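# Hang the blue mug on the mug tree

## Task

Get the blue mug hanging from one of the mug tree's arms by its handle, with the mug not resting on or touching the tree's base.

## Robot and tools

ROBOT. Two arms: left_arm carries a five-finger left hand and right_arm a five-finger right hand (mirror images). Base positions in the scene frame: left_arm (+0.047, +0.325, +0.037) m, right_arm (-0.039, -0.276, +0.028) m, each turned very slightly about z. A camera stand is fixed behind the arms.

FRAMES. Scene frame: origin at table-top height midway between the nominal bases, +z up, +x forward over the table, left_arm toward +y. Fixed cameras and the table use it. Each arm's reported hand pose, Hand target and all offsets use that arm's own base axes; rotations turn about the Hand target's position. The hand point sits 0.05 m in front of the palm and 0.15 m from the wrist face along the fingers; its +z runs along straight fingers, +y out of the palm, +x across the palm away from the thumb on the right hand (toward the thumb on the left hand). Straight fingertips reach about 0.06-0.07 m past the point along +z and lie 0.06 m toward -y. A wrist bracket on the little-finger side can strike objects.

execute_actions(actions, cameras). actions is a list of actions; each action is a table of up to 15 rows, one per 1/30 s step; a short table repeats its final row to fill 15 steps. Every row has 28 numbers in [-1, 1], covering both arms even if one is idle: left dx, dy, dz, rx, ry, rz, then left thumb_turn, thumb_bend, index, middle, ring, little, force_limit, speed; then the same 14 for the right arm. The six pose numbers are an offset from that arm's Hand target as it was when the action began (not from the previous row), in base axes; 1.0 equals 0.6 m or 180 degrees, and rx, ry, rz form one rotation vector. Repeating an offset in a new action moves further. Sending six zeros asks for the Hand target again, which also ends a push into something. Finger numbers are absolute: -1 open/straight, +1 closed; thumb_turn +1 puts the thumb in front of the palm opposite the fingers. force_limit maps -1..+1 to roughly 0..10 N at the fingertip (0..15 N for the two thumb motors); speed rises from near zero at -1 to full at +0.48 and above. Fingers have no 'unchanged' value: to keep a hand as it is, resend the last eight numbers you sent it; if none yet, send its hand_measured six values plus hand_force_limit and hand_speed. For a soft grip close with speed at -0.94 or less. To tighten, raise force_limit and send a more-closed target; to loosen, send a target more open than hand_measured. cameras: list of names, ["all"], or []; default is all only when actions is empty.

move(target, speed, blend, blocking, cameras). target is one 28-number row or a list of up to 15 rows, each an offset from the same starting Hand targets, not from the previous row. Hand numbers work as above. speed: m/s per arm path, 0.002 to 4.3, default 0.25 (turns at twice that in rad/s); one value or one per target. blend: corner rounding in metres for lists; 0 stops at each target. A move lasts at most 10 s, does not avoid obstacles or the other arm, and faster moves overshoot and hit harder. Keep paths away from an arm's own base. blocking=false returns after about 0.5 s while the move continues. The result adds a move: line: done, off_target, moving, held or fault, plus limits=paced (pose clipped) or limits=held (steps withheld).

wait(seconds 0-10, cameras) lets time pass holding commands. stop(cameras) brakes a running move. zoom_image(camera, region=[x0,y0,x1,y1]) enlarges part of a camera's newest image, at most 504x504 px. show_instructions() shows reference images. finished_scene(scene) ends the current scene by its number; it cannot be undone, and the mug must stay hung without help.

RESULTS. Per arm: end_effector_position (m) and end_effector_quat_wxyz in base frame, Hand target (the last commanded pose after clipping; next offsets start here), joint positions, velocities (may read within noise), torques (include arm weight, noisy, offset), hand_measured, hand_stopped_by (moving, target, force, stalled, fault), hand_load_n (positive when pushed open; near 0 after losing a grip), hand_force_limit, hand_speed. Action results also list some intermediate positions. Hands often rest 1-3 cm (up to 5 cm) short of the command, usually low; that is not contact. Send the remaining gap as a new offset. Orientation commands are clipped to within 40 degrees of the current orientation each step.

CAMERAS: cam_head_left, cam_head_right, cam_high, cam_low (896x504), cam_left_wrist, cam_right_wrist (672x504, fisheye).

AVOID. Dropping the mug or releasing it while moving, fast swings, hard pushes or collisions with the tree or table, arms touching each other or one hand closing on the other's fingers, knocking anything off the work area, too much force on fingers. Motors heat when holding loads or straining; at 85 °C a MOTOR HOT line appears, and at 100 °C the arm goes limp and falls for 30-60 s. Loose objects may be nudged occasionally.

Each tool is called after "Emit:" as name(argument=value, ...), one argument or row to a line, values as JSON.

Reference images:

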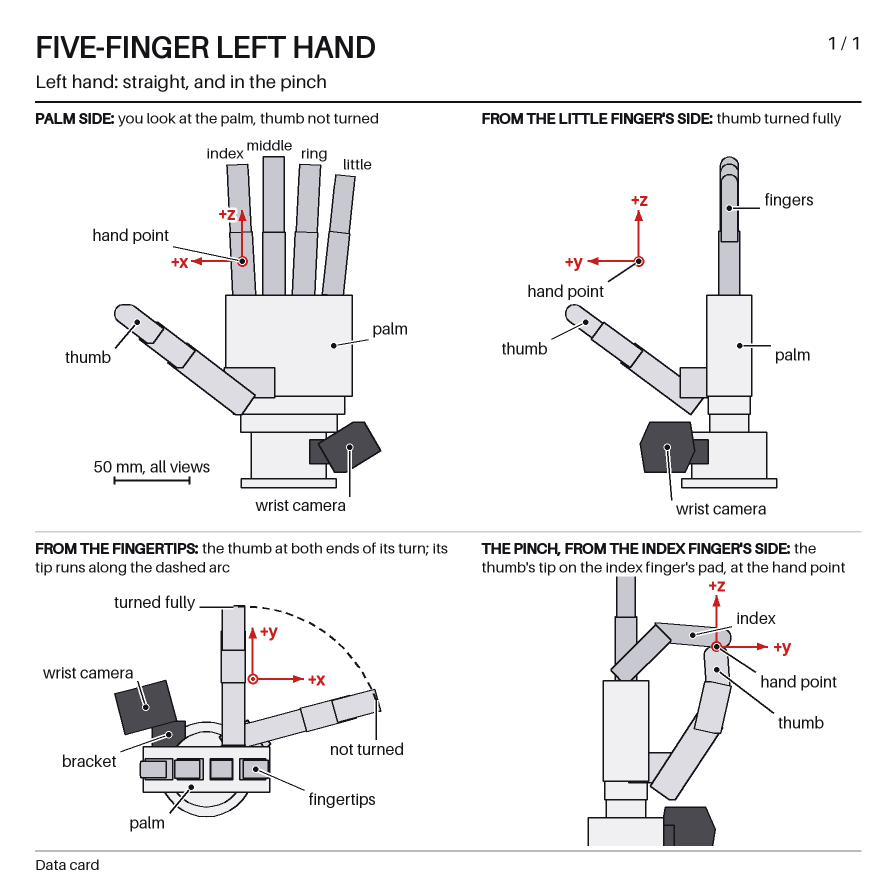

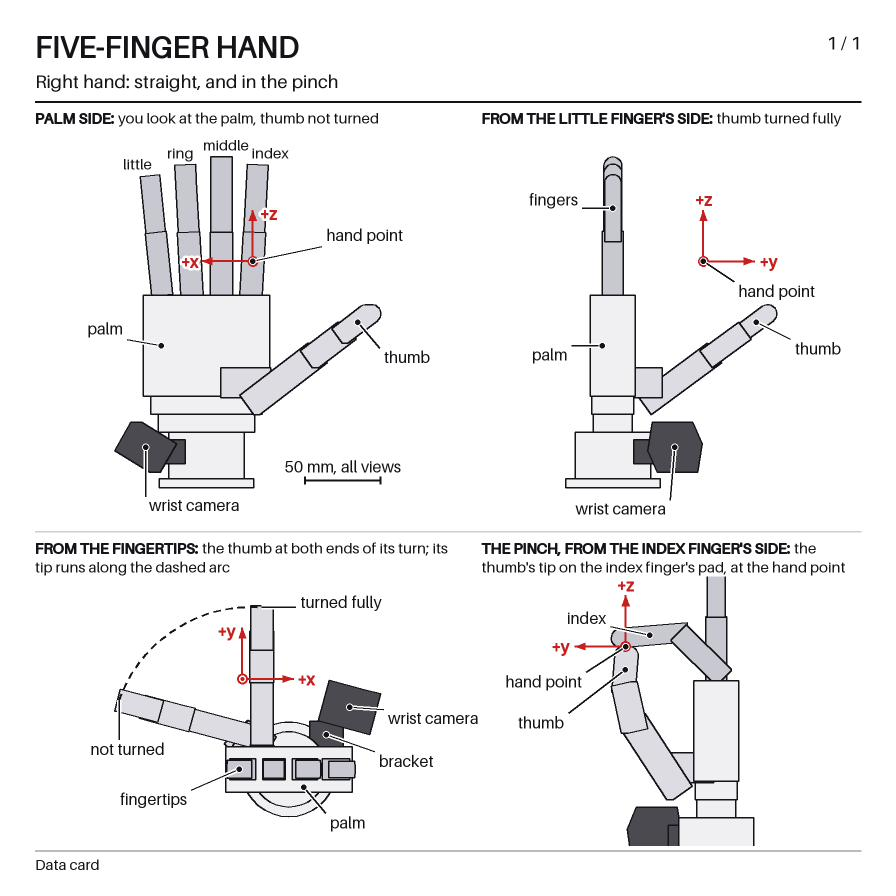

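## Session

Emit:
execute_actions(
  actions=[],
)

Scene clock: 0.00 s.
left_arm: end_effector_position=(+0.6302, -0.0373, +0.0753) hand_measured=(-1.000, -1.000, -1.000, -1.000, -1.000, -1.000) hand_load_n=(+0.0, +0.0, +0.0, +0.0, +0.0, +0.0) hand_stopped_by=(target, target, target, target, target, target) hand_force_limit=0.00 hand_speed=-0.80 end_effector_quat_wxyz=(-0.070, +0.258, +0.961, -0.063) | right_arm: end_effector_position=(+0.6772, +0.0032, +0.1136) hand_measured=(-1.000, -1.000, -1.000, -1.000, -1.000, -1.000) hand_load_n=(+0.0, +0.0, +0.0, +0.0, +0.0, +0.0) hand_stopped_by=(target, target, target, target, target, target) hand_force_limit=0.00 hand_speed=-0.80 end_effector_quat_wxyz=(+0.416, +0.878, -0.154, +0.179)
Joint positions: left_arm=[-0.132 2.197 2.061 -1.591 0.106 1.972] | right_arm=[0.266 2.393 2.227 -1.451 0.938 -0.934]
Joint velocities: within noise
Joint torques (N m): no reading
Motor temperatures (°C): left_arm=[29 28 26 28 26 27] | right_arm=[31 26 30 30 29 26]
Heat: left arm: hottest waist 29 °C; right arm: hottest waist 31 °C.
Hand target: left_arm +0.6370, -0.0382, +0.0843; -0.059, +0.259, +0.962, -0.061 | right_arm +0.6807, +0.0042, +0.1110; +0.414, +0.878, -0.155, +0.181

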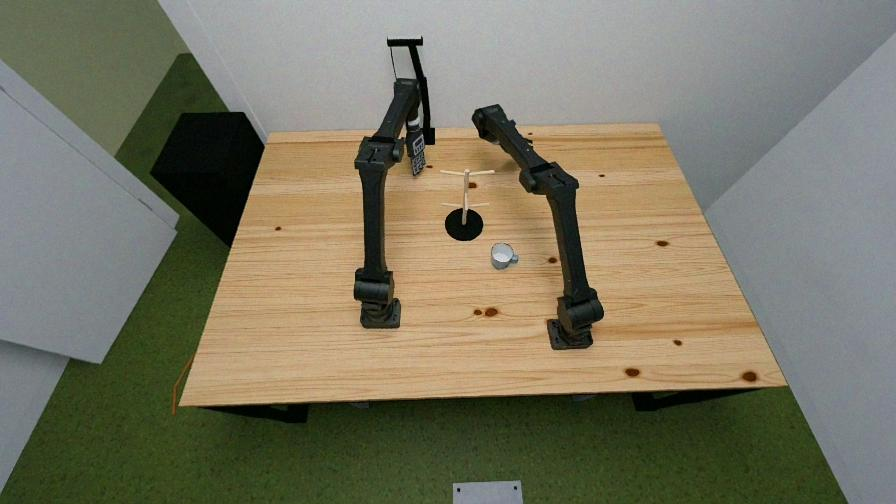

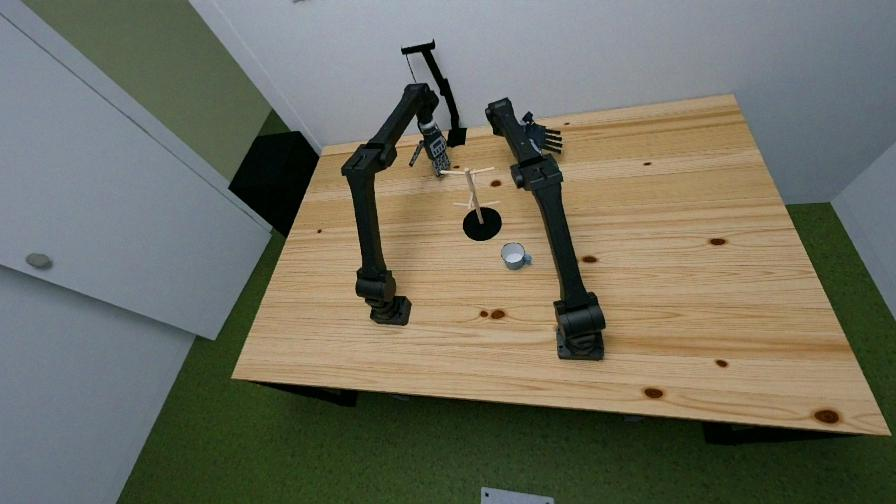

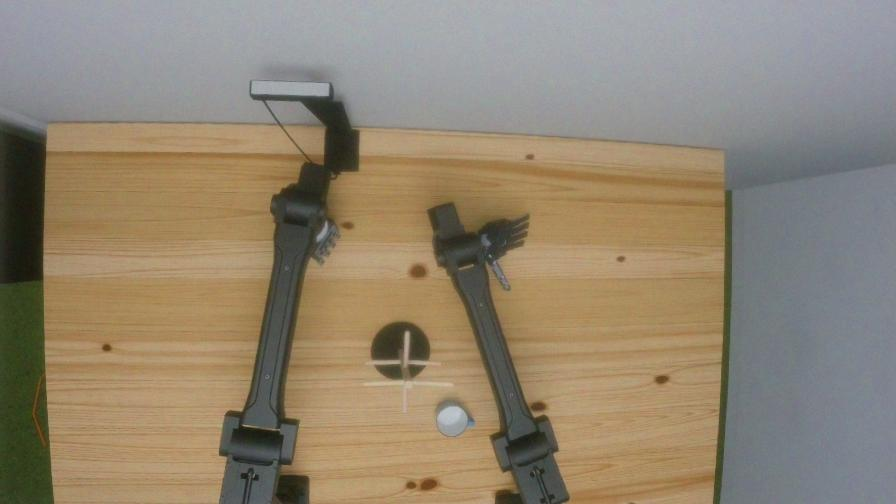

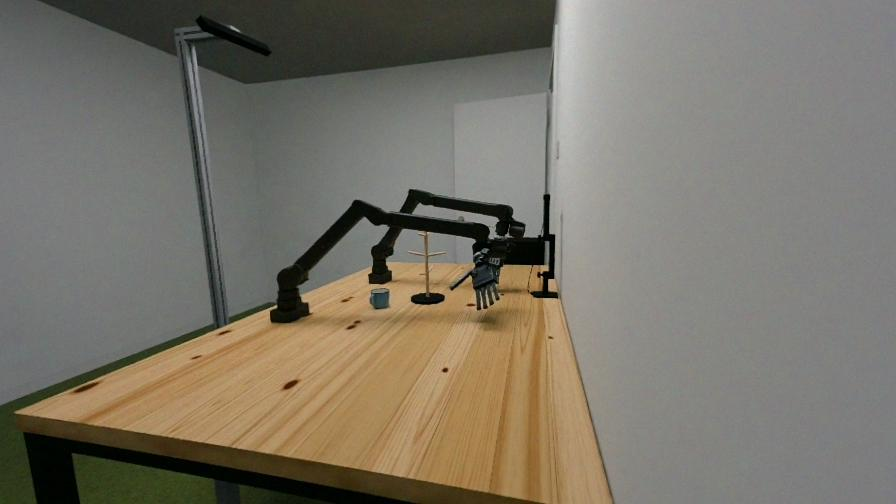

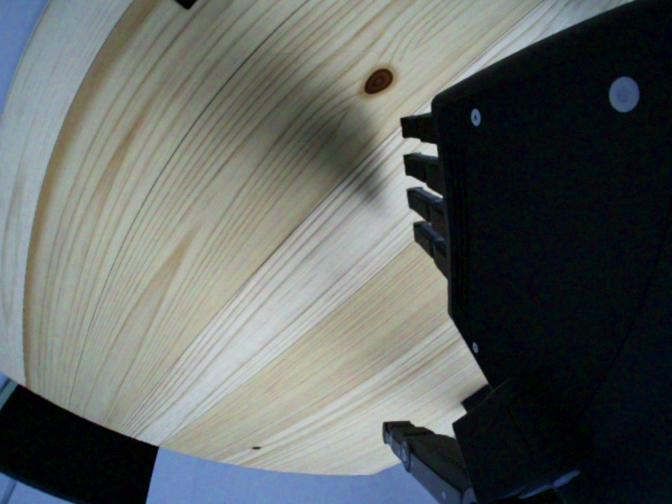

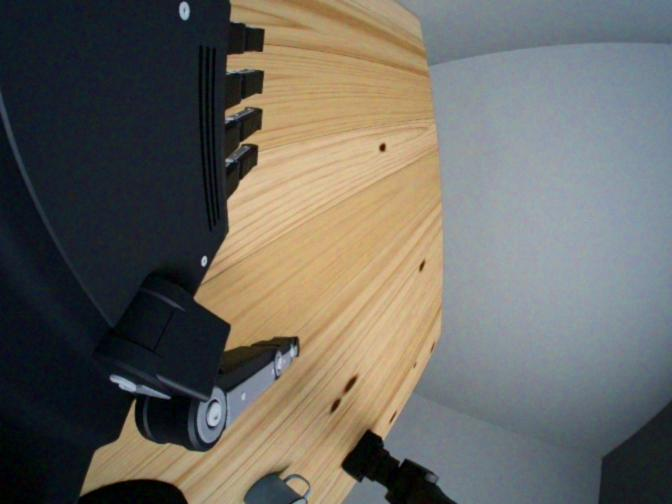

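Emit:
zoom_image(
  camera="cam_high",
  region=[330, 280, 530, 460],
)

Emit:
zoom_image(
  camera="cam_low",
  region=[340, 200, 540, 330],
)

Emit:
zoom_image(
  camera="cam_head_left",
  region=[400, 140, 560, 300],
)

Emit:
zoom_image(
  camera="cam_head_right",
  region=[400, 140, 580, 300],
)

Scaled by 2.520 from the camera's 896x504 image, which has a finer 1280x720 frame.

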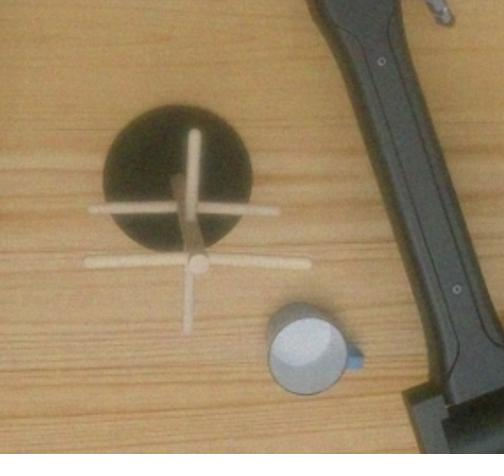

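Scaled by 2.520 from the camera's 896x504 image, which has a finer 1280x720 frame.

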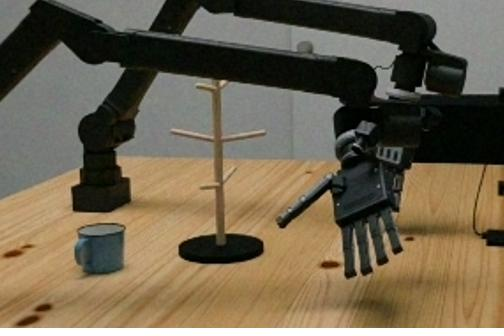

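Scaled by 3.150 from the camera's 896x504 image, which has a finer 1280x720 frame.

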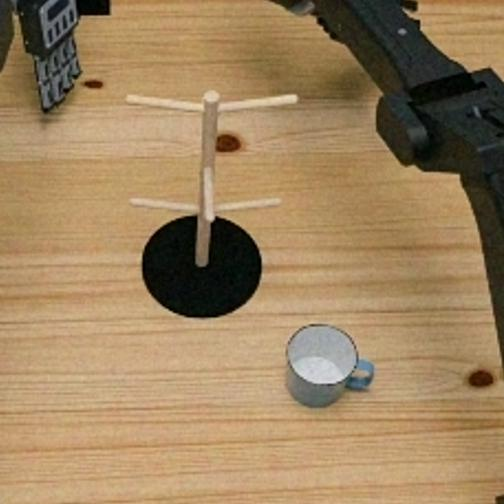

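Scaled by 2.800 from the camera's 896x504 image, which has a finer 1280x720 frame.

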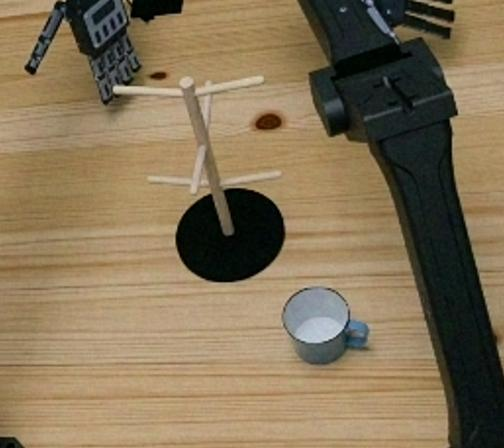

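Emit:
move(
  target=[-0.478, 0.03, 0.33, 0, 0, 0, -1, -1, -1, -1, -1, -1, 0.0, -0.8, 0, 0, 0, 0, 0, 0, -1, -1, -1, -1, -1, -1, 0.0, -0.8],
  cameras=["cam_head_left", "cam_head_right", "cam_high", "cam_low"],
)

Scene clock: 74.07 s.
left_arm: end_effector_position=(+0.3517, -0.0176, +0.2801) hand_measured=(-1.000, -1.000, -1.000, -1.000, -1.000, -1.000) hand_load_n=(+0.0, +0.0, +0.0, +0.0, +0.0, +0.0) hand_stopped_by=(target, target, target, target, target, target) hand_force_limit=0.00 hand_speed=-0.80 end_effector_quat_wxyz=(+0.006, +0.255, +0.966, -0.046) | right_arm: end_effector_position=(+0.6772, +0.0032, +0.1136) hand_measured=(-1.000, -1.000, -1.000, -1.000, -1.000, -1.000) hand_load_n=(+0.5, +0.5, +0.0, +0.0, +0.0, +0.0) hand_stopped_by=(target, target, target, target, target, target) hand_force_limit=0.00 hand_speed=-0.80 end_effector_quat_wxyz=(+0.416, +0.878, -0.154, +0.179)
Joint positions: left_arm=[-0.187 1.277 1.385 -1.673 0.093 1.9] | right_arm=[0.266 2.393 2.227 -1.451 0.938 -0.934]
Joint torques (N m): left_arm=[-1.2 -8.06 7.49 -0.2 -0.03 -0.09] | right_arm=[0.44 -20.42 8.73 -0.12 0.7 -0.06]
Motor temperatures (°C): left_arm=[29 33 33 28 26 27] | right_arm=[31 30 36 30 30 26]
Heat: left arm: hottest shoulder 33 °C; right arm: hottest elbow 36 °C.
Hand target: left_arm +0.3502, -0.0203, +0.2823; -0.059, +0.259, +0.962, -0.061 | right_arm +0.6807, +0.0042, +0.1110; +0.414, +0.878, -0.155, +0.181
Off the commanded pose: left_arm 0.004 m, 8 deg | right_arm 0.005 m, 0 deg.
joint sent to its limit (left arm) — joint 4 (wrist pitch), lower limit. The joint targets are off in orientation, not in position.
move: off_target (left_arm)
Images, in order (width x height): cam_head_left 896x504, cam_head_right 896x504, cam_high 896x504, cam_low 896x504.

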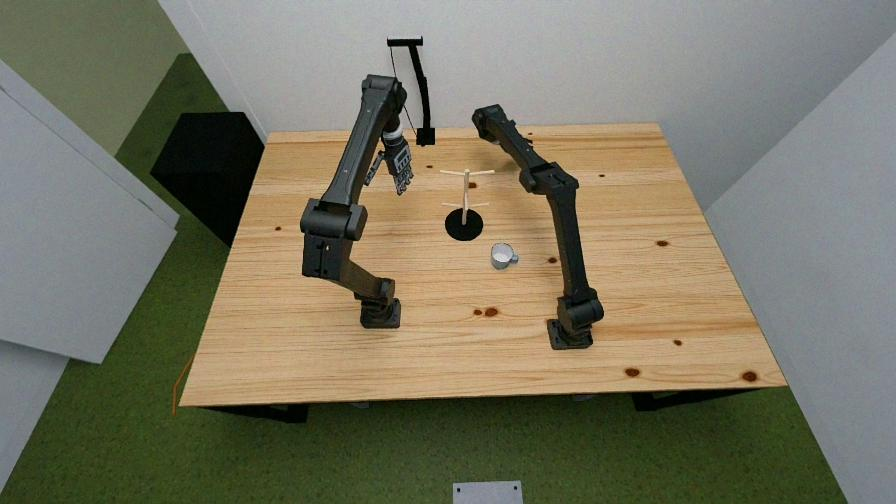

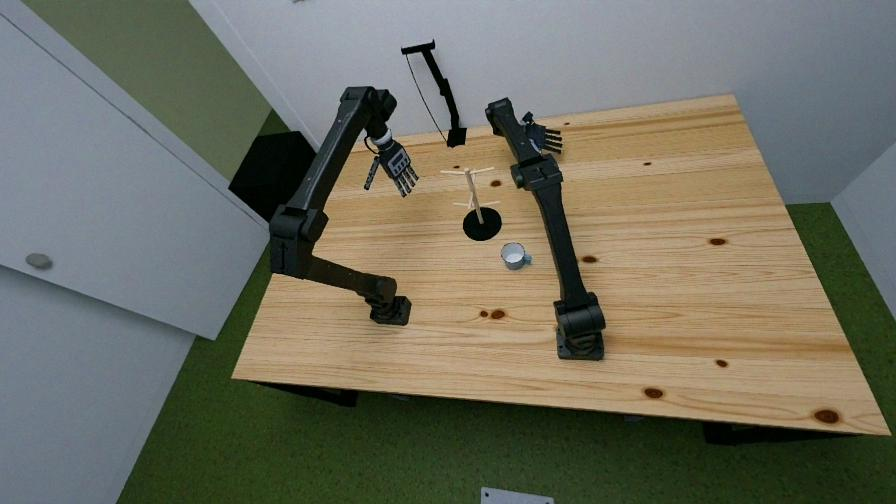

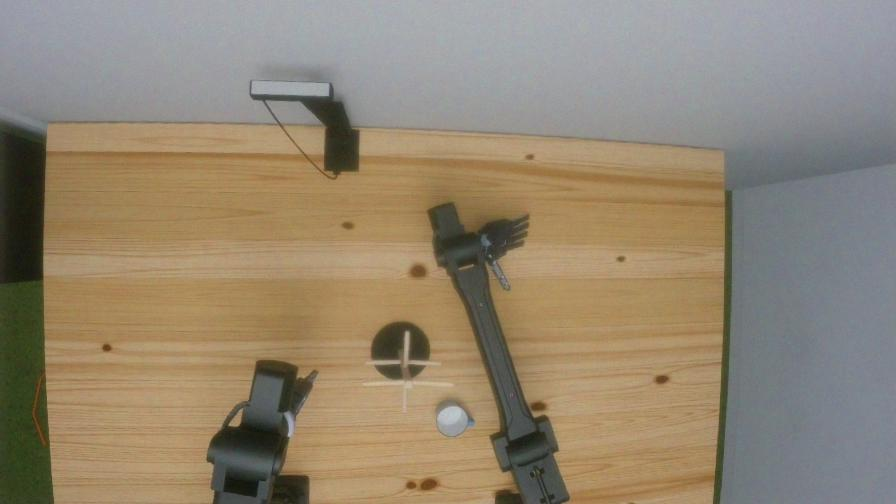

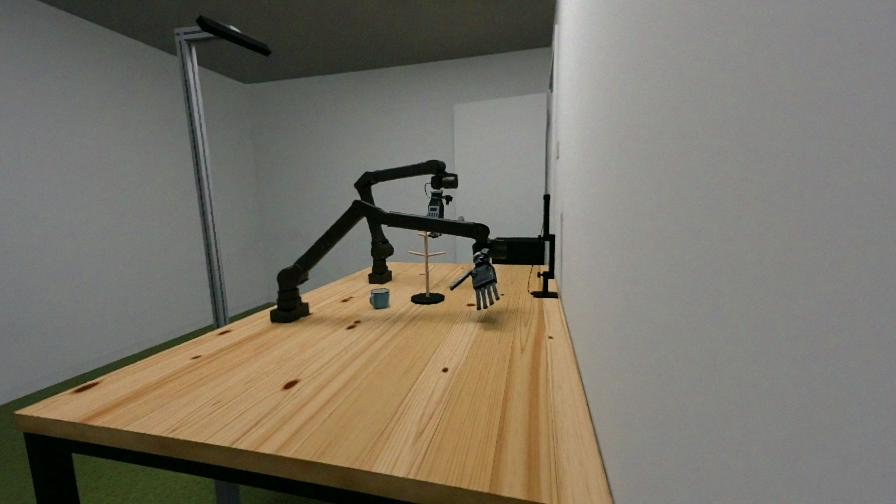

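Emit:
move(
  target=[
    [-0.2035, -0.264, 0.168, -0.2287, -0.1289, 0.5756, 1, -1, -1, -1, -1, -1, 0.0, -0.5, 0, 0, 0, 0, 0, 0, -1, -1, -1, -1, -1, -1, 0.0, -0.8],
    [-0.268, -0.644, -0.199, -0.2287, -0.1289, 0.5756, 1, -1, -1, -1, -1, -1, 0.0, -0.5, 0, 0, 0, 0, 0, 0, -1, -1, -1, -1, -1, -1, 0.0, -0.8],
  ],
  blend=[0.03, 0],
  cameras=["all"],
)

Scene clock: 90.80 s.
left_arm: end_effector_position=(+0.1887, -0.3951, +0.1562) hand_measured=(+1.000, -1.000, -1.000, -1.000, -1.000, -1.000) hand_load_n=(+0.0, +0.0, +0.0, +0.0, +0.0, +0.0) hand_stopped_by=(target, target, target, target, target, target) hand_force_limit=0.00 hand_speed=-0.50 end_effector_quat_wxyz=(+0.263, -0.562, +0.719, -0.314) | right_arm: end_effector_position=(+0.6772, +0.0032, +0.1136) hand_measured=(-1.000, -1.000, -1.000, -1.000, -1.000, -1.000) hand_load_n=(+0.0, +0.0, +0.0, +0.0, +0.0, +0.0) hand_stopped_by=(target, target, target, target, target, target) hand_force_limit=0.00 hand_speed=-0.80 end_effector_quat_wxyz=(+0.416, +0.878, -0.154, +0.179)
Joint positions: left_arm=[-1.307 1.229 0.928 -0.796 -0.726 -0.879] | right_arm=[0.266 2.393 2.227 -1.451 0.938 -0.934]
Joint torques (N m): left_arm=[-0.97 -7 9.09 1.14 -0.63 -0.01] | right_arm=[0.09 -20.31 8.88 -0.1 0.66 -0.07]
Heat: left arm: hottest shoulder 33 °C; right arm: hottest elbow 36 °C.
Hand target: left_arm +0.1895, -0.4067, +0.1630; +0.258, -0.564, +0.714, -0.325 | right_arm +0.6807, +0.0042, +0.1110; +0.414, +0.878, -0.155, +0.181
Off the commanded pose: left_arm 0.013 m, 2 deg | right_arm 0.005 m, 0 deg.
move: off_target (left_arm)

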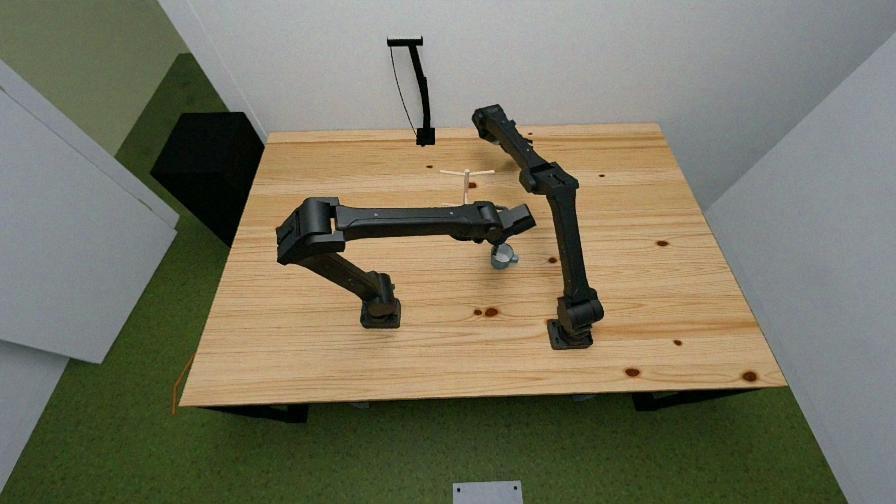

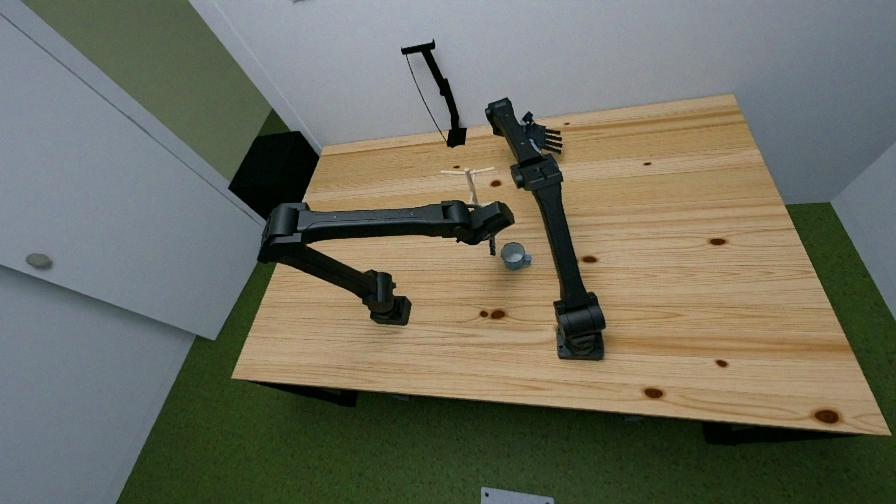

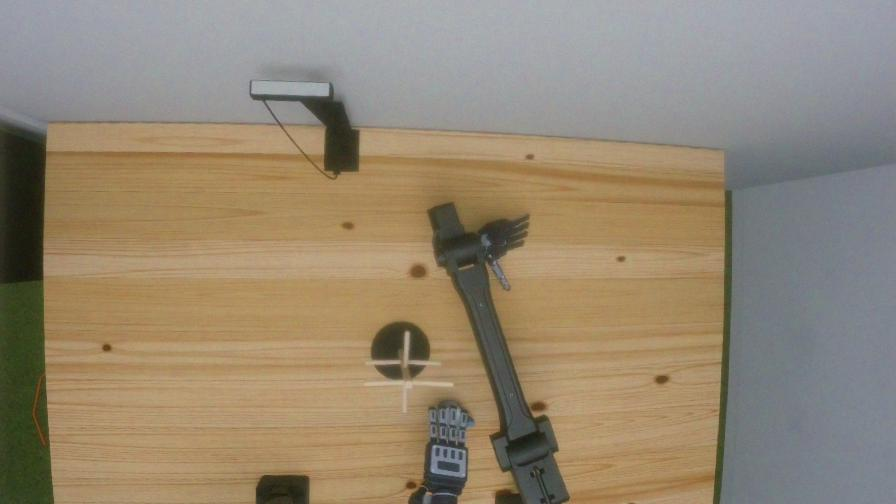

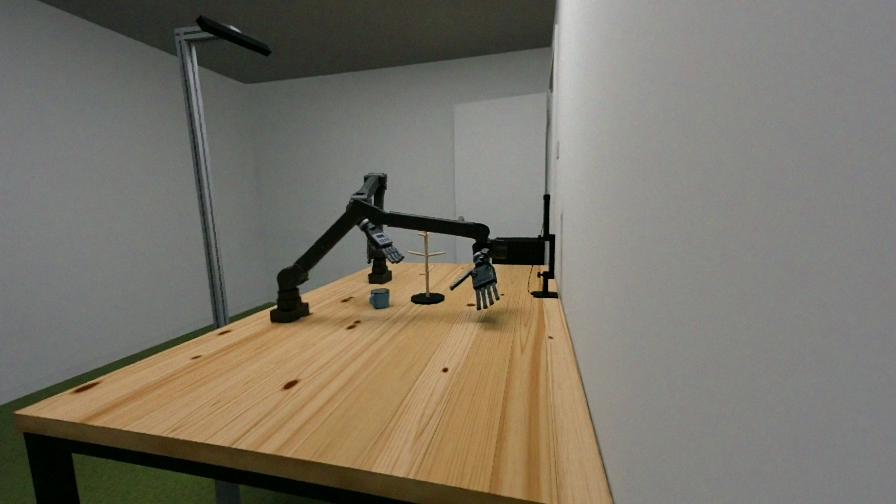

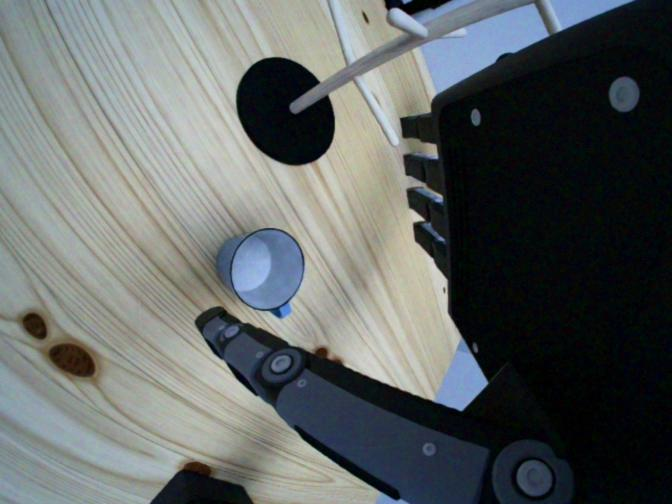

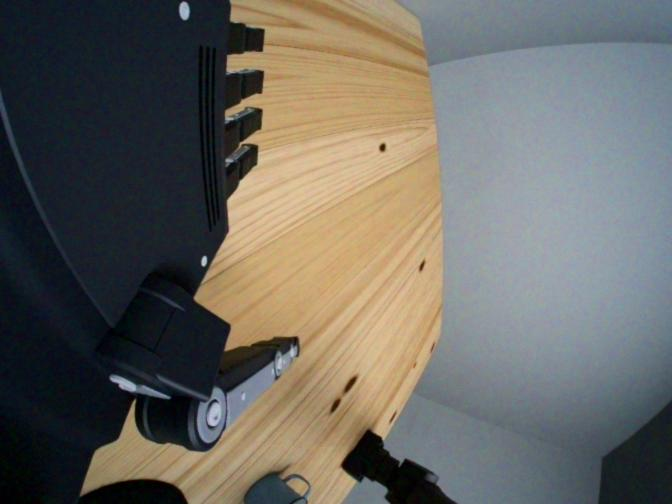

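Emit:
zoom_image(
  camera="cam_high",
  region=[380, 340, 540, 504],
)

Emit:
zoom_image(
  camera="cam_head_left",
  region=[430, 180, 590, 300],
)

Emit:
zoom_image(
  camera="cam_head_right",
  region=[430, 160, 590, 290],
)

Emit:
zoom_image(
  camera="cam_low",
  region=[340, 200, 480, 320],
)

Emit:
zoom_image(
  camera="cam_left_wrist",
  region=[150, 180, 450, 400],
)

Scaled by 3.073 from the camera's 896x504 image, which has a finer 1280x720 frame.

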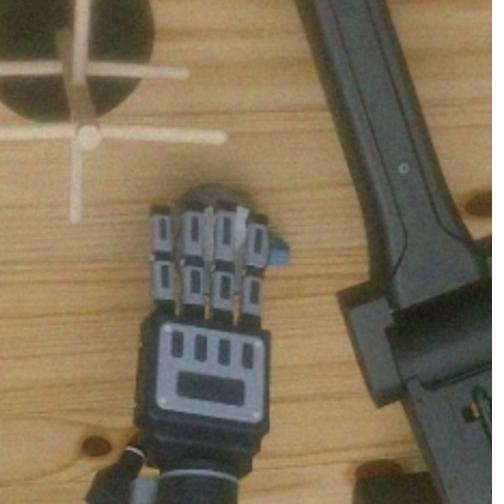

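Scaled by 3.150 from the camera's 896x504 image, which has a finer 1280x720 frame.

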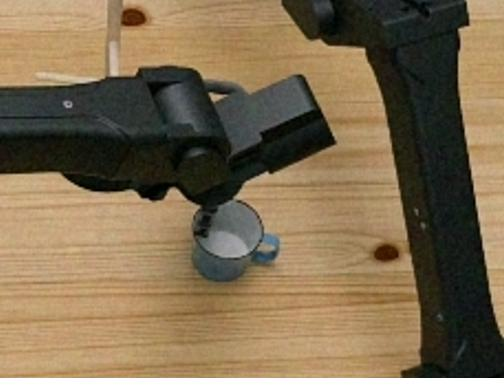

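Scaled by 3.150 from the camera's 896x504 image, which has a finer 1280x720 frame.

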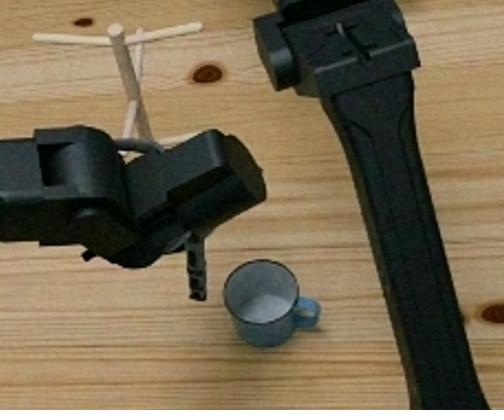

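Scaled by 3.600 from the camera's 896x504 image, which has a finer 1280x720 frame.

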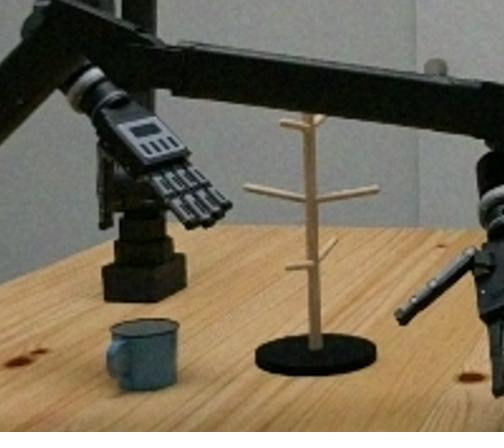

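Scaled by 1.680 from the camera's 672x504 image, which has a finer 960x720 frame.

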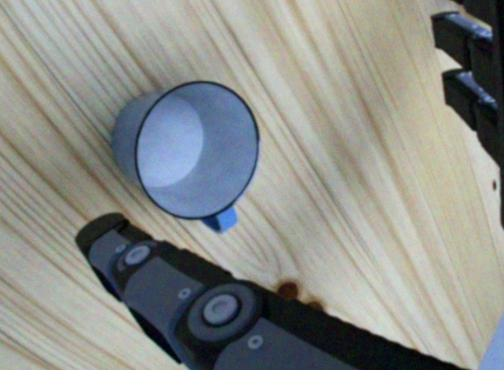

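Emit:
move(
  target=[0.009, -0.0305, -0.11, 0, 0, 0, 1, -1, -1, -1, -1, -1, 0.0, -0.5, 0, 0, 0, 0, 0, 0, -1, -1, -1, -1, -1, -1, 0.0, -0.8],
  cameras=["all"],
)

Emit:
zoom_image(
  camera="cam_head_right",
  region=[430, 160, 590, 290],
)

Emit:
zoom_image(
  camera="cam_head_left",
  region=[430, 180, 590, 300],
)

Emit:
zoom_image(
  camera="cam_high",
  region=[380, 340, 540, 504],
)

Emit:
zoom_image(
  camera="cam_low",
  region=[340, 200, 480, 320],
)

Emit:
zoom_image(
  camera="cam_left_wrist",
  region=[150, 180, 450, 400],
)

Scene clock: 104.90 s.
left_arm: end_effector_position=(+0.1950, -0.4177, +0.0963) hand_measured=(+1.000, -1.000, -1.000, -1.000, -1.000, -1.000) hand_load_n=(+0.0, +0.0, +0.0, +0.0, +0.0, +0.0) hand_stopped_by=(target, target, target, target, target, target) hand_force_limit=0.00 hand_speed=-0.50 end_effector_quat_wxyz=(+0.260, -0.564, +0.716, -0.320) | right_arm: end_effector_position=(+0.6772, +0.0032, +0.1136) hand_measured=(-1.000, -1.000, -1.000, -1.000, -1.000, -1.000) hand_load_n=(+0.0, +0.0, +0.0, +0.0, +0.0, +0.0) hand_stopped_by=(target, target, target, target, target, target) hand_force_limit=0.00 hand_speed=-0.80 end_effector_quat_wxyz=(+0.416, +0.878, -0.154, +0.179)
Joint positions: left_arm=[-1.307 1.354 0.865 -0.595 -0.727 -0.882] | right_arm=[0.266 2.393 2.227 -1.451 0.938 -0.934]
Joint torques (N m): left_arm=[-0.67 -8.18 7.65 1.1 -0.54 0] | right_arm=[-0.03 -20.01 8.76 -0.08 0.71 -0.06]
Heat: left arm: hottest elbow 34 °C; right arm: hottest elbow 37 °C.
Hand target: left_arm +0.1948, -0.4249, +0.0969; +0.258, -0.564, +0.714, -0.325 | right_arm +0.6807, +0.0042, +0.1110; +0.414, +0.878, -0.155, +0.181
Off the commanded pose: left_arm 0.007 m, 1 deg | right_arm 0.005 m, 0 deg.
move: done

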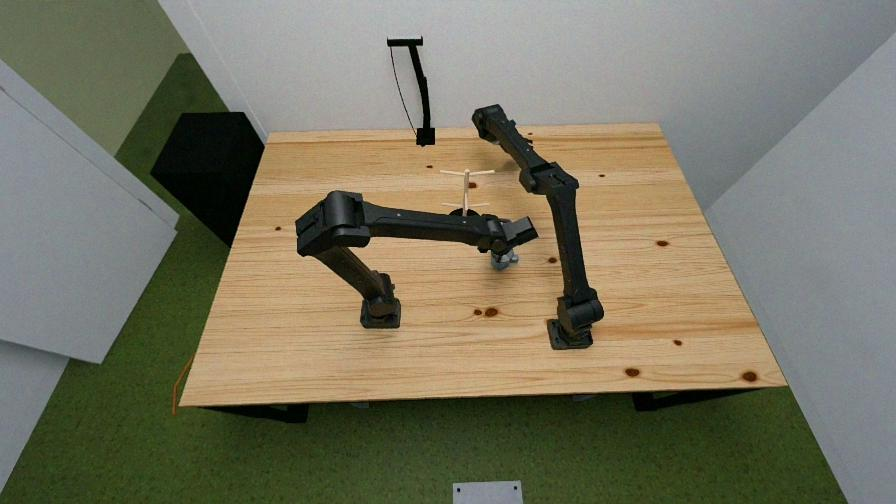

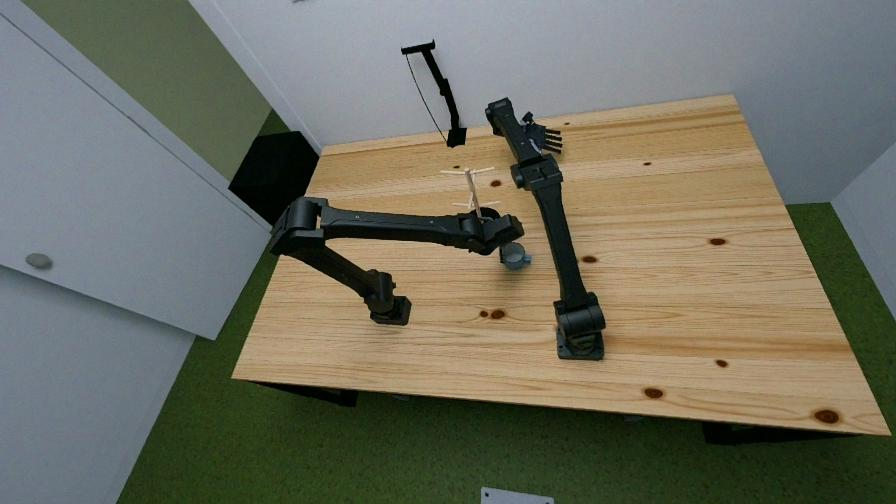

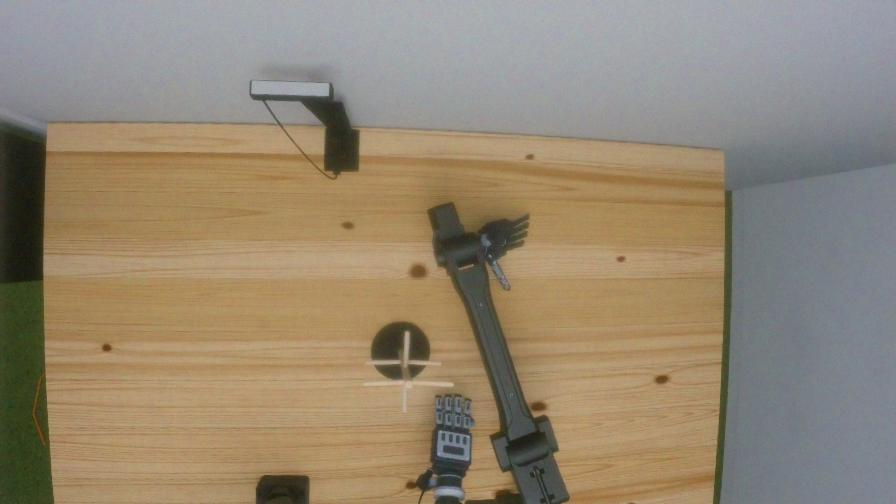

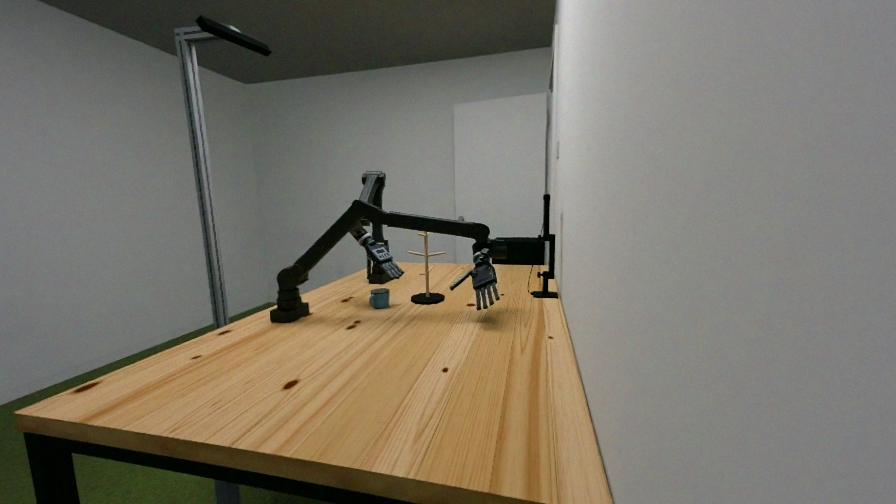

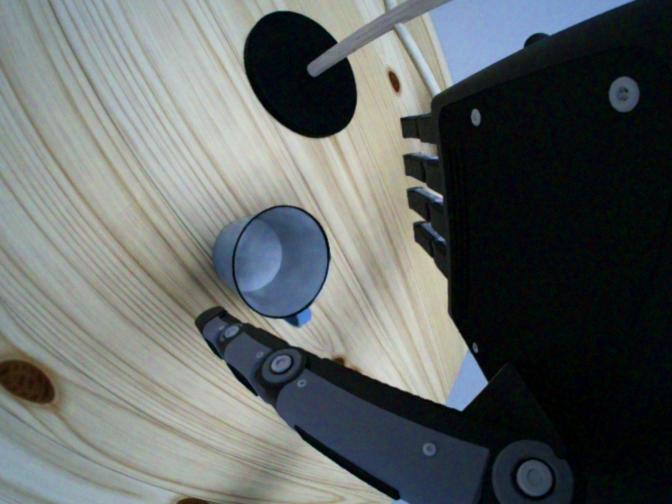

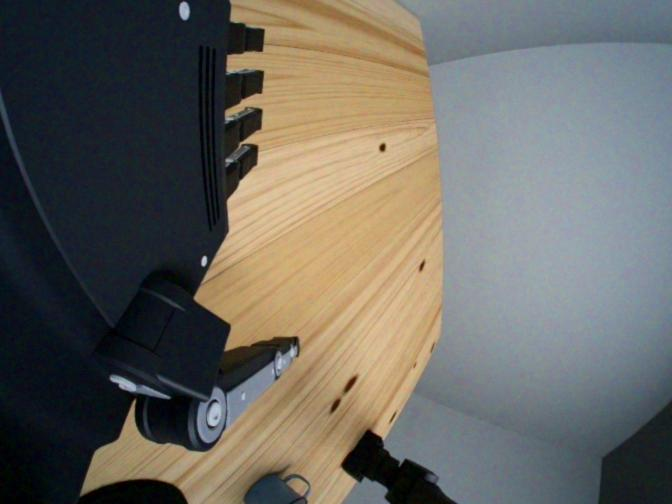

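Scaled by 3.150 from the camera's 896x504 image, which has a finer 1280x720 frame.

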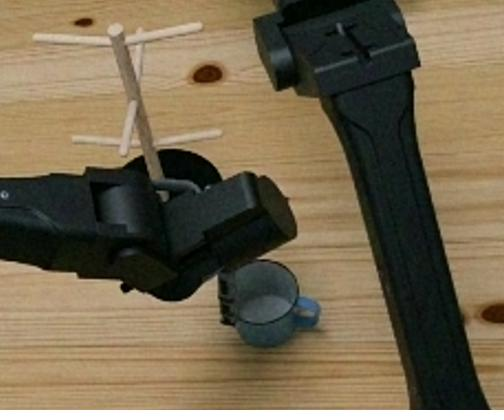

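Scaled by 3.150 from the camera's 896x504 image, which has a finer 1280x720 frame.

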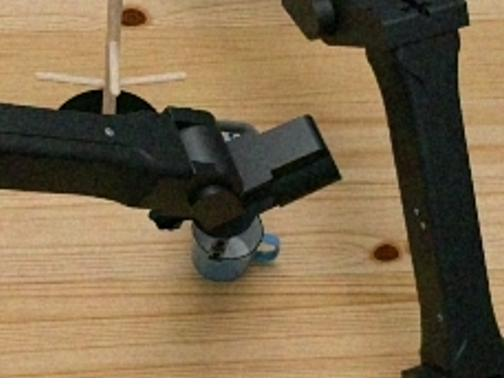

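Scaled by 3.073 from the camera's 896x504 image, which has a finer 1280x720 frame.

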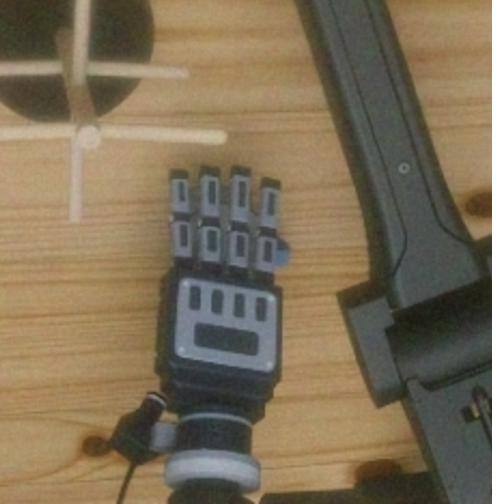

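Scaled by 3.600 from the camera's 896x504 image, which has a finer 1280x720 frame.

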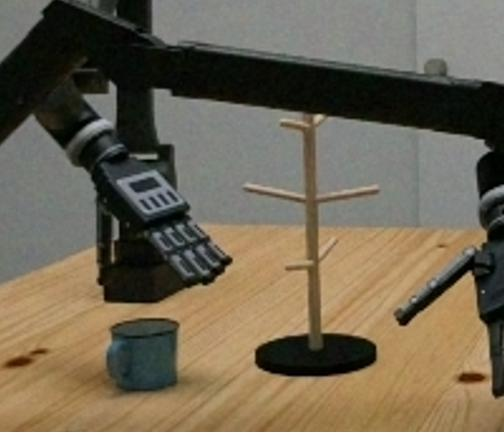

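Scaled by 1.680 from the camera's 672x504 image, which has a finer 960x720 frame.

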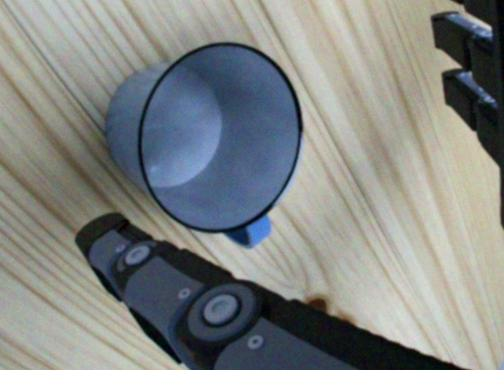

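Emit:
zoom_image(
  camera="cam_head_left",
  region=[475, 230, 535, 280],
)

Emit:
zoom_image(
  camera="cam_head_right",
  region=[485, 230, 545, 280],
)

Emit:
zoom_image(
  camera="cam_low",
  region=[350, 240, 430, 320],
)

Scaled by 8.400 from the camera's 896x504 image, which has a finer 1280x720 frame.

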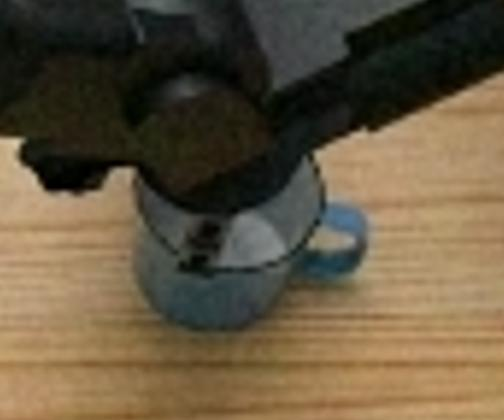

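Scaled by 8.400 from the camera's 896x504 image, which has a finer 1280x720 frame.

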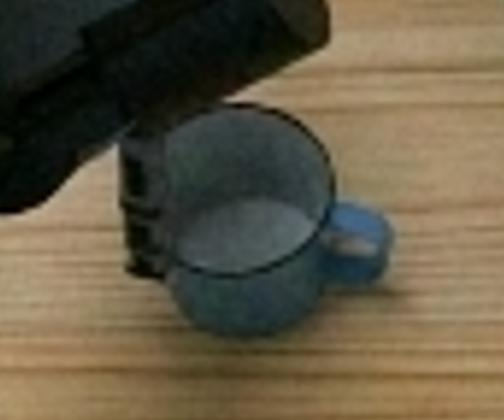

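Scaled by 6.300 from the camera's 896x504 image, which has a finer 1280x720 frame.

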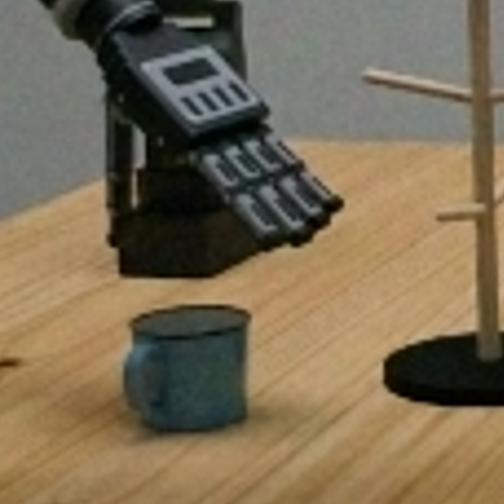

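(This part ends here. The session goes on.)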